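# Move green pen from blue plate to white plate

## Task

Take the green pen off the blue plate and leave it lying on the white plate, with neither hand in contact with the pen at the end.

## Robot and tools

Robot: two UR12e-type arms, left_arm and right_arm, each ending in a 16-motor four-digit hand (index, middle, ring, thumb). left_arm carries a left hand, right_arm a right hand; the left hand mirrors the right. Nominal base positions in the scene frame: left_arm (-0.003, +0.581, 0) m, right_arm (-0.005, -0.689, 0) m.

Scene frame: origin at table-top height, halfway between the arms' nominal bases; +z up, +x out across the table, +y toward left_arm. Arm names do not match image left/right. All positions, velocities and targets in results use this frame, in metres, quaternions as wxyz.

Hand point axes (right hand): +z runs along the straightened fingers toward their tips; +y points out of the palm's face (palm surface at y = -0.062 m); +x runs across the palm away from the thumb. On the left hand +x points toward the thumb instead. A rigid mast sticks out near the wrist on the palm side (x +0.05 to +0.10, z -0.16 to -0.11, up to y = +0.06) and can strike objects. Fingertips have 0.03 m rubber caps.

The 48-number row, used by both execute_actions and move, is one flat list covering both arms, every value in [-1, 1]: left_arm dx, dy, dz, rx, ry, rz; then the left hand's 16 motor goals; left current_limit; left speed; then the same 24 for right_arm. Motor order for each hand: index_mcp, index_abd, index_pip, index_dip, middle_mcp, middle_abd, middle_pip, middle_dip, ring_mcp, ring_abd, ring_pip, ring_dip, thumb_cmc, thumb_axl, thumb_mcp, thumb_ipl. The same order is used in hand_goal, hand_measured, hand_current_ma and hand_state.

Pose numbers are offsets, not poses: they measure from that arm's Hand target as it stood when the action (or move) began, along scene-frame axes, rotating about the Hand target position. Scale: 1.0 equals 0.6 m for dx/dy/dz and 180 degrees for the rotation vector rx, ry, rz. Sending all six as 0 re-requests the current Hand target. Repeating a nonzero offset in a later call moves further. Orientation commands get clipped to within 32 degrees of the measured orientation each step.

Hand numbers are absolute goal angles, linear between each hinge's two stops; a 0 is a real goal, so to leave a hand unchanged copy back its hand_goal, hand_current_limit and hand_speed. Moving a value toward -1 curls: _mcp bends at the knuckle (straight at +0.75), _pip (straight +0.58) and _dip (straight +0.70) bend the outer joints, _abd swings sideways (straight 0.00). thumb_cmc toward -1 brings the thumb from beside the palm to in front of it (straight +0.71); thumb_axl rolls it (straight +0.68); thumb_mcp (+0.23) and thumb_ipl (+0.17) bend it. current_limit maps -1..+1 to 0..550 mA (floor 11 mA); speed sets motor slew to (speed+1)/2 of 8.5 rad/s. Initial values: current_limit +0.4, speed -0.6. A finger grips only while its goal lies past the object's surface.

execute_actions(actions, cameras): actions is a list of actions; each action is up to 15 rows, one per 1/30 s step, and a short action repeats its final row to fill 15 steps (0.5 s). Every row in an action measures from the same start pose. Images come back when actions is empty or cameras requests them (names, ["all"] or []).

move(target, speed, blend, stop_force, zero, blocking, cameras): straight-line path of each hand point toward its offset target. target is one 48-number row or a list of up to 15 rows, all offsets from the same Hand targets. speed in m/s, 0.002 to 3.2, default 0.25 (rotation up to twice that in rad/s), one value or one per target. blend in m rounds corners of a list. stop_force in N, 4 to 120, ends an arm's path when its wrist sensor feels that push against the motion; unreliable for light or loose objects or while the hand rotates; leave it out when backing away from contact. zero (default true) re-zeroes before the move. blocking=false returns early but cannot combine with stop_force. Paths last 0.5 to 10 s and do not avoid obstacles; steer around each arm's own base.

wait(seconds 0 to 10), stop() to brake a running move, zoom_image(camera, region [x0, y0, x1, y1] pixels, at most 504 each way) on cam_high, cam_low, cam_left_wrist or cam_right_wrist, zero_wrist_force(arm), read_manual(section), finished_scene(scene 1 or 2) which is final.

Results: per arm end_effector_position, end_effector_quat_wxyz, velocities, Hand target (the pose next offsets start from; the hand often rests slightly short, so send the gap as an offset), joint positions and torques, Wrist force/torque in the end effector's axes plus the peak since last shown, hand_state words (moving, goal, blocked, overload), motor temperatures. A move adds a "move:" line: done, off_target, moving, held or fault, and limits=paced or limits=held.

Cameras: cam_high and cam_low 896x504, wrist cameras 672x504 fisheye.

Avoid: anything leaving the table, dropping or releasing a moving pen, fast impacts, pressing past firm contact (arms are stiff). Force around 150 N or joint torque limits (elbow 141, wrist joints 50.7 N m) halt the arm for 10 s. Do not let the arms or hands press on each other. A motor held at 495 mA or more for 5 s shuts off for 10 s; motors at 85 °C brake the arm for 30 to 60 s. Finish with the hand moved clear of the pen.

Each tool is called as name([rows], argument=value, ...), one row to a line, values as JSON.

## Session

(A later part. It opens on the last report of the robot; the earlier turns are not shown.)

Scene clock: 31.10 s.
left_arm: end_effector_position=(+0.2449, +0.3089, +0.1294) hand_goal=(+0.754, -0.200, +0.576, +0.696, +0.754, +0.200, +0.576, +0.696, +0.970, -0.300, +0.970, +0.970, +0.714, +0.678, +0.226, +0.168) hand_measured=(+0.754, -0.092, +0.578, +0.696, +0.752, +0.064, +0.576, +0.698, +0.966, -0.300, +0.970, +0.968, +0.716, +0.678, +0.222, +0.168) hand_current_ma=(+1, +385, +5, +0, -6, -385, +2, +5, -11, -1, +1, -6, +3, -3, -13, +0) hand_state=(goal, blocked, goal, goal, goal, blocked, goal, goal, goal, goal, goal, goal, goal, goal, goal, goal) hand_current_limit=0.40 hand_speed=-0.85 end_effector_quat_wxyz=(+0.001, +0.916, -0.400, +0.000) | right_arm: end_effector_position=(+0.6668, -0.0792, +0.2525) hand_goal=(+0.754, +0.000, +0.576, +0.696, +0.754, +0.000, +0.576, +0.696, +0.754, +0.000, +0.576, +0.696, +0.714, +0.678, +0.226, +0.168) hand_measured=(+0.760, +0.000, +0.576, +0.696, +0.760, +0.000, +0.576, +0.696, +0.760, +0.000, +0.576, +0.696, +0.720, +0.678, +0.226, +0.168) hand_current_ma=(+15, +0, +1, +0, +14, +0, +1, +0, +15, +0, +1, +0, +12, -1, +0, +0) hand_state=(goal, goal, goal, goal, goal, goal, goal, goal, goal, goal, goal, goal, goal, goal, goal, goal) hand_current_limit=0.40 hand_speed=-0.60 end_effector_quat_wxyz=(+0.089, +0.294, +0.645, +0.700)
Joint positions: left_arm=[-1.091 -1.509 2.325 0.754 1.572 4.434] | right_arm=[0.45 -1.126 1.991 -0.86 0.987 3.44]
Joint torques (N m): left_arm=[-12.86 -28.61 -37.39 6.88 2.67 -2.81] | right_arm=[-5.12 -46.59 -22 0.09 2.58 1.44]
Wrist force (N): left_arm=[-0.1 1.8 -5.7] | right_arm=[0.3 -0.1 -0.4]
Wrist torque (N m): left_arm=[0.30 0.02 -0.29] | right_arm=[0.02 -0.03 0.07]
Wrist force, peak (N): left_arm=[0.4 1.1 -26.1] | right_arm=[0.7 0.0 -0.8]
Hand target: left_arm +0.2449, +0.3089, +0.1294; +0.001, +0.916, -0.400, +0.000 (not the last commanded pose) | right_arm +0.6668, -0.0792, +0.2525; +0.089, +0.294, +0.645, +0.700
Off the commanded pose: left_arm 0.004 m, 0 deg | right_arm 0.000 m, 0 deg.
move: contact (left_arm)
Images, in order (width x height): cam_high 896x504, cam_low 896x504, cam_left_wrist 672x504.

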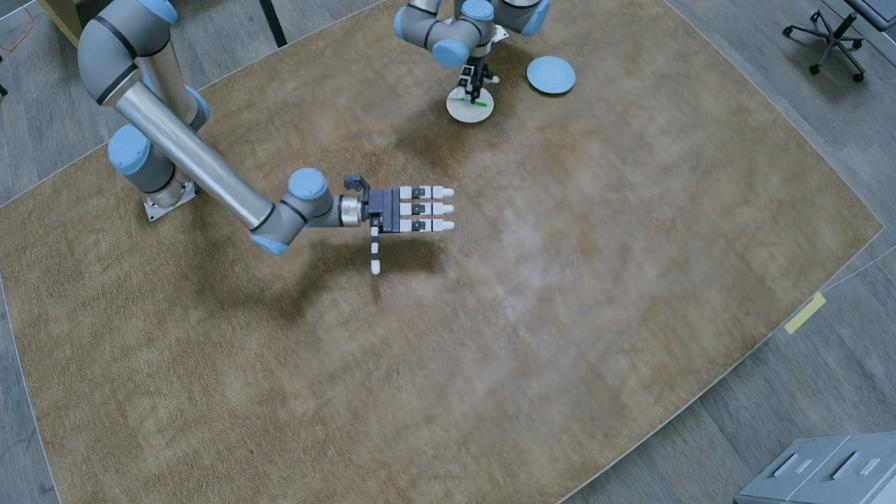

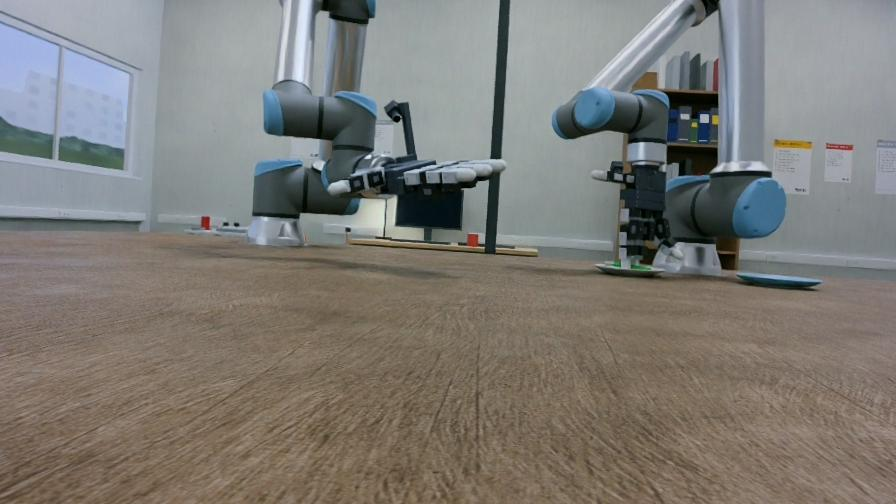

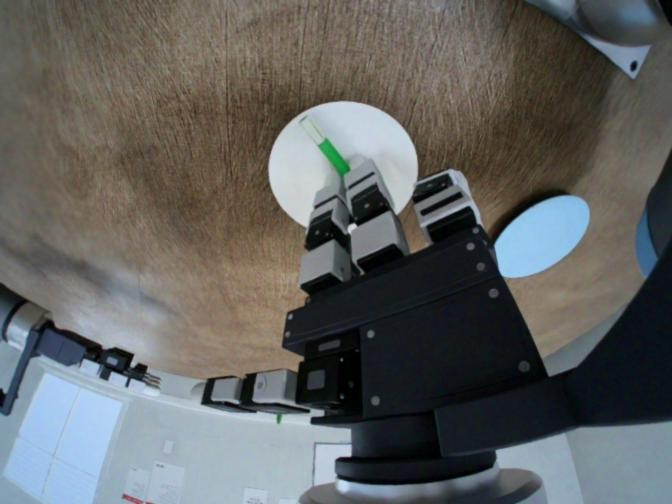

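move(target=[0,0,0.001,0,0,0,0.754,0.09,0.576,0.696,0.754,-0.09,0.576,0.696,0.97,-0.3,0.97,0.97,0.714,0.678,0.226,0.168,0.4,-0.9, 0,0,0,0,0,0,0.754,0,0.576,0.696,0.754,0,0.576,0.696,0.754,0,0.576,0.696,0.714,0.678,0.226,0.168,0.4,-0.6], speed=0.02, cameras=["cam_low","cam_left_wrist"])

zoom_image(camera="cam_left_wrist", region=[220, 20, 440, 240])

move(target=[0,0,0.13,0,0,0,0.754,0.09,0.576,0.696,0.754,-0.09,0.576,0.696,0.97,-0.3,0.97,0.97,0.714,0.678,0.226,0.168,0.4,-0.9, 0,0,0,0,0,0,0.754,0,0.576,0.696,0.754,0,0.576,0.696,0.754,0,0.576,0.696,0.714,0.678,0.226,0.168,0.4,-0.6], speed=0.08, cameras=["cam_high","cam_low","cam_left_wrist"])

zoom_image(camera="cam_left_wrist", region=[220, 20, 440, 240])

zoom_image(camera="cam_low", region=[560, 180, 720, 300])

Scene clock: 32.40 s.
left_arm: end_effector_position=(+0.2449, +0.3089, +0.1300) hand_goal=(+0.754, +0.090, +0.576, +0.696, +0.754, -0.090, +0.576, +0.696, +0.970, -0.300, +0.970, +0.970, +0.714, +0.678, +0.226, +0.168) hand_measured=(+0.754, +0.086, +0.578, +0.696, +0.752, -0.086, +0.576, +0.698, +0.966, -0.300, +0.970, +0.968, +0.716, +0.678, +0.222, +0.168) hand_current_ma=(+1, -12, +5, +0, -6, +11, +2, +5, -11, -1, +1, -6, +3, -3, -13, +0) hand_state=(goal, goal, goal, goal, goal, goal, goal, goal, goal, goal, goal, goal, goal, goal, goal, goal) hand_current_limit=0.40 hand_speed=-0.90 end_effector_quat_wxyz=(+0.001, +0.916, -0.400, +0.000) | right_arm: end_effector_position=(+0.6668, -0.0792, +0.2525) hand_goal=(+0.754, +0.000, +0.576, +0.696, +0.754, +0.000, +0.576, +0.696, +0.754, +0.000, +0.576, +0.696, +0.714, +0.678, +0.226, +0.168) hand_measured=(+0.760, +0.000, +0.576, +0.696, +0.760, +0.000, +0.576, +0.696, +0.760, +0.000, +0.576, +0.696, +0.720, +0.678, +0.226, +0.168) hand_current_ma=(+15, +0, +1, +0, +14, +0, +1, +0, +15, +0, +1, +0, +12, -1, +0, +0) hand_state=(goal, goal, goal, goal, goal, goal, goal, goal, goal, goal, goal, goal, goal, goal, goal, goal) hand_current_limit=0.40 hand_speed=-0.60 end_effector_quat_wxyz=(+0.089, +0.294, +0.645, +0.700)
Joint positions: left_arm=[-1.091 -1.51 2.325 0.756 1.572 4.434] | right_arm=[0.45 -1.126 1.991 -0.86 0.987 3.44]
Joint torques (N m): left_arm=[-12.94 -43.54 -38.69 5.92 2.64 -2.71] | right_arm=[-6.08 -45.95 -22.07 0.08 2.81 1.31]
Wrist force (N): left_arm=[0.2 1.8 0.9] | right_arm=[0.4 -0.1 -0.2]
Wrist torque (N m): left_arm=[-0.18 0.12 -0.28] | right_arm=[0.01 -0.05 0.09]
Wrist force, peak (N): left_arm=[-0.2 1.7 -5.7] | right_arm=[0.6 -0.5 -0.6]
Hand target: left_arm +0.2449, +0.3089, +0.1300; +0.001, +0.916, -0.400, +0.000 | right_arm +0.6668, -0.0792, +0.2525; +0.089, +0.294, +0.645, +0.700
Off the commanded pose: left_arm 0.000 m, 0 deg | right_arm 0.000 m, 0 deg.
move: done
Images, in order (width x height): cam_low 896x504, cam_left_wrist 672x504.

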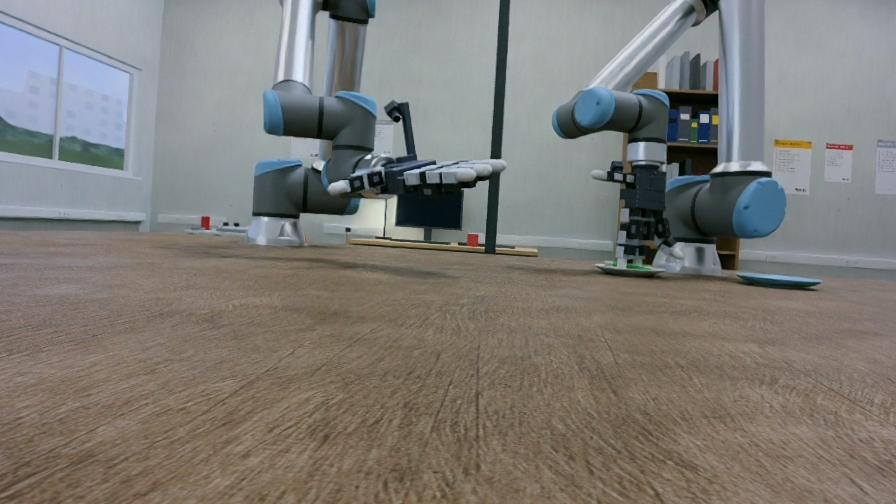

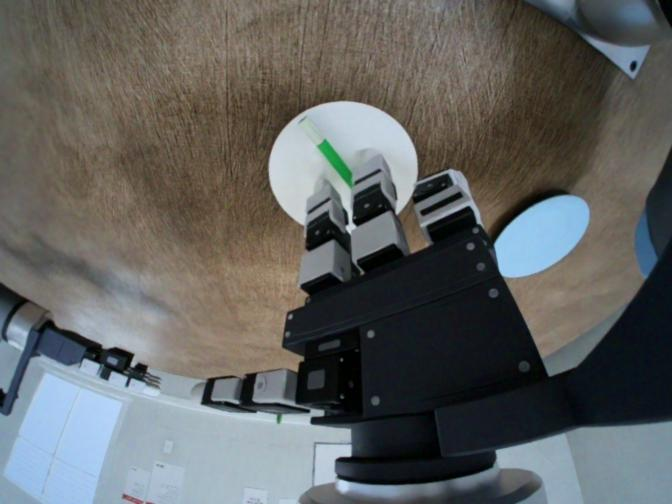

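Scaled by 2.291 from the camera's 672x504 image, which has a finer 960x720 frame.

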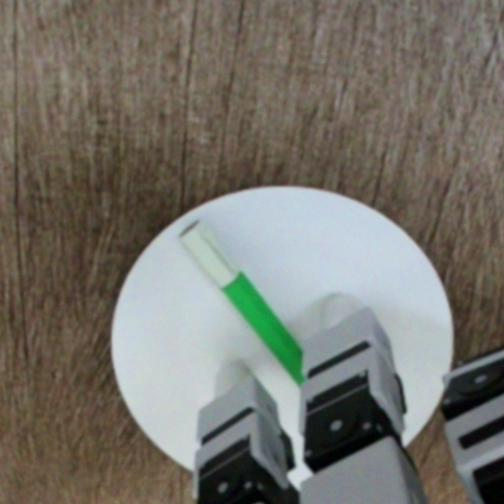

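Scene clock: 33.73 s.
left_arm: end_effector_position=(+0.2449, +0.3088, +0.2081) hand_goal=(+0.754, +0.090, +0.576, +0.696, +0.754, -0.090, +0.576, +0.696, +0.970, -0.300, +0.970, +0.970, +0.714, +0.678, +0.226, +0.168) hand_measured=(+0.754, +0.086, +0.578, +0.696, +0.752, -0.086, +0.576, +0.698, +0.966, -0.300, +0.970, +0.968, +0.716, +0.678, +0.222, +0.168) hand_current_ma=(+1, -12, +5, +0, -6, +11, +2, +5, -11, -1, +1, -6, +3, -3, -13, +0) hand_state=(goal, goal, goal, goal, goal, goal, goal, goal, goal, goal, goal, goal, goal, goal, goal, goal) hand_current_limit=0.40 hand_speed=-0.90 end_effector_quat_wxyz=(+0.001, +0.916, -0.400, +0.000) | right_arm: end_effector_position=(+0.6668, -0.0792, +0.2525) hand_goal=(+0.754, +0.000, +0.576, +0.696, +0.754, +0.000, +0.576, +0.696, +0.754, +0.000, +0.576, +0.696, +0.714, +0.678, +0.226, +0.168) hand_measured=(+0.760, +0.000, +0.576, +0.696, +0.760, +0.000, +0.576, +0.696, +0.760, +0.000, +0.576, +0.696, +0.720, +0.678, +0.226, +0.168) hand_current_ma=(+15, +0, +1, +0, +14, +0, +1, +0, +15, +0, +1, +0, +12, -1, +0, +0) hand_state=(goal, goal, goal, goal, goal, goal, goal, goal, goal, goal, goal, goal, goal, goal, goal, goal) hand_current_limit=0.40 hand_speed=-0.60 end_effector_quat_wxyz=(+0.089, +0.294, +0.645, +0.700)
Joint positions: left_arm=[-1.091 -1.622 2.255 0.937 1.572 4.434] | right_arm=[0.45 -1.126 1.991 -0.86 0.987 3.44]
Joint torques (N m): left_arm=[-2.9 -20.48 -18.58 0.29 2.03 -0.39] | right_arm=[-5.97 -46.08 -22.22 -0.12 2.97 1.47]
Wrist force (N): left_arm=[-0.3 2.1 1.4] | right_arm=[-0.2 -0.2 -0.1]
Wrist torque (N m): left_arm=[-0.20 0.15 -0.38] | right_arm=[-0.01 0.03 0.04]
Wrist force, peak (N): left_arm=[-0.4 2.6 1.4] | right_arm=[-0.2 0.1 -1.0]
Hand target: left_arm +0.2449, +0.3089, +0.2080; +0.001, +0.916, -0.400, +0.000 | right_arm +0.6668, -0.0792, +0.2525; +0.089, +0.294, +0.645, +0.700
Off the commanded pose: left_arm 0.000 m, 0 deg | right_arm 0.000 m, 0 deg.
move: done
Images, in order (width x height): cam_high 896x504, cam_low 896x504, cam_left_wrist 672x504.

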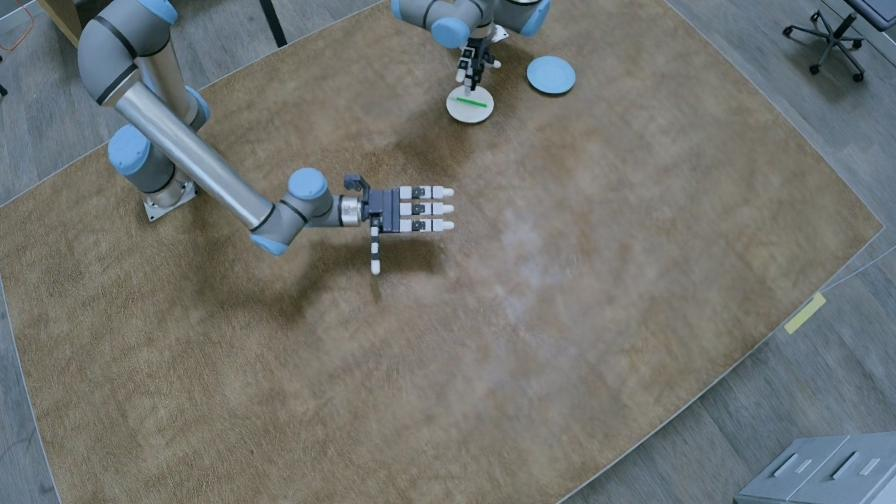

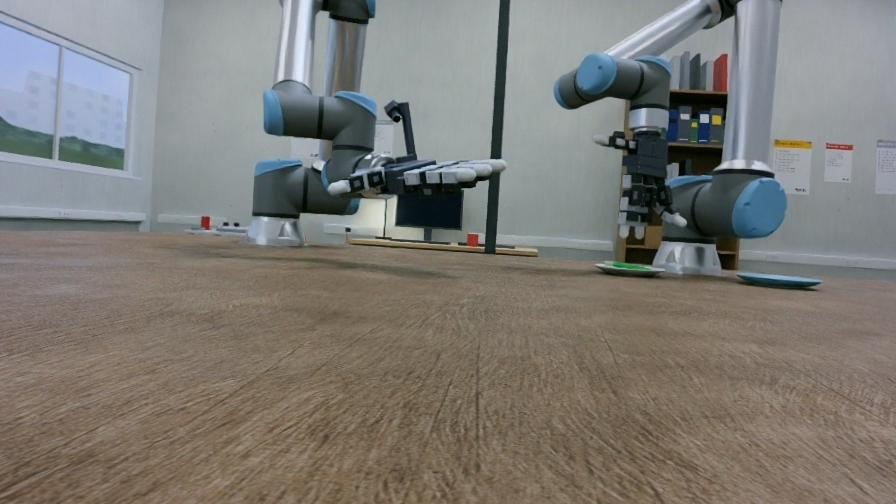

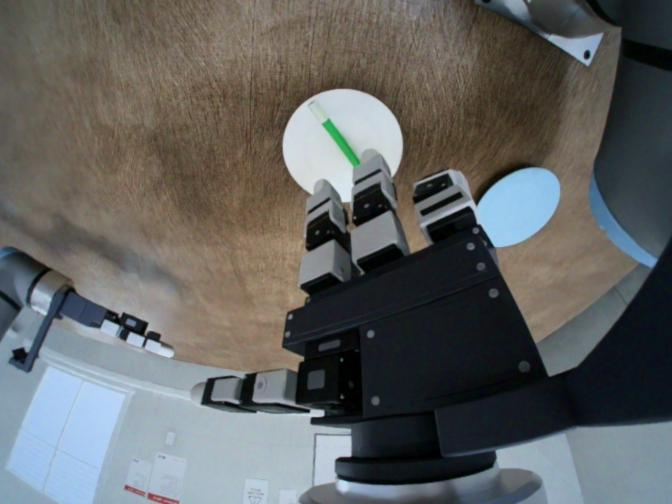

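Scaled by 2.291 from the camera's 672x504 image, which has a finer 960x720 frame.

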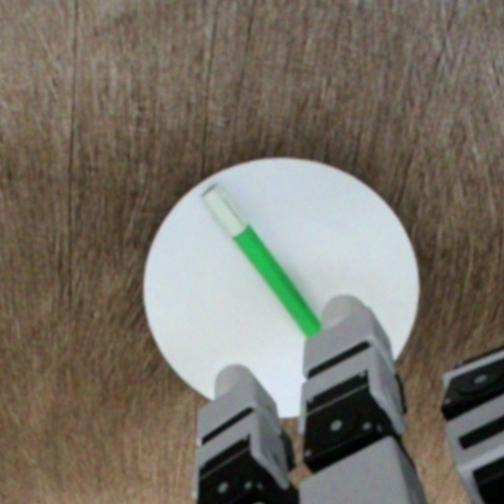

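Scaled by 3.150 from the camera's 896x504 image, which has a finer 1280x720 frame.

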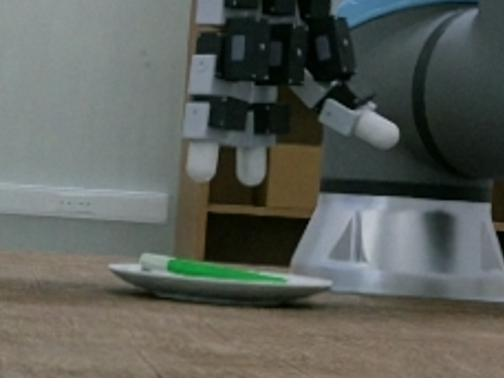

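finished_scene(scene=2)

The scene is finished: the task was done.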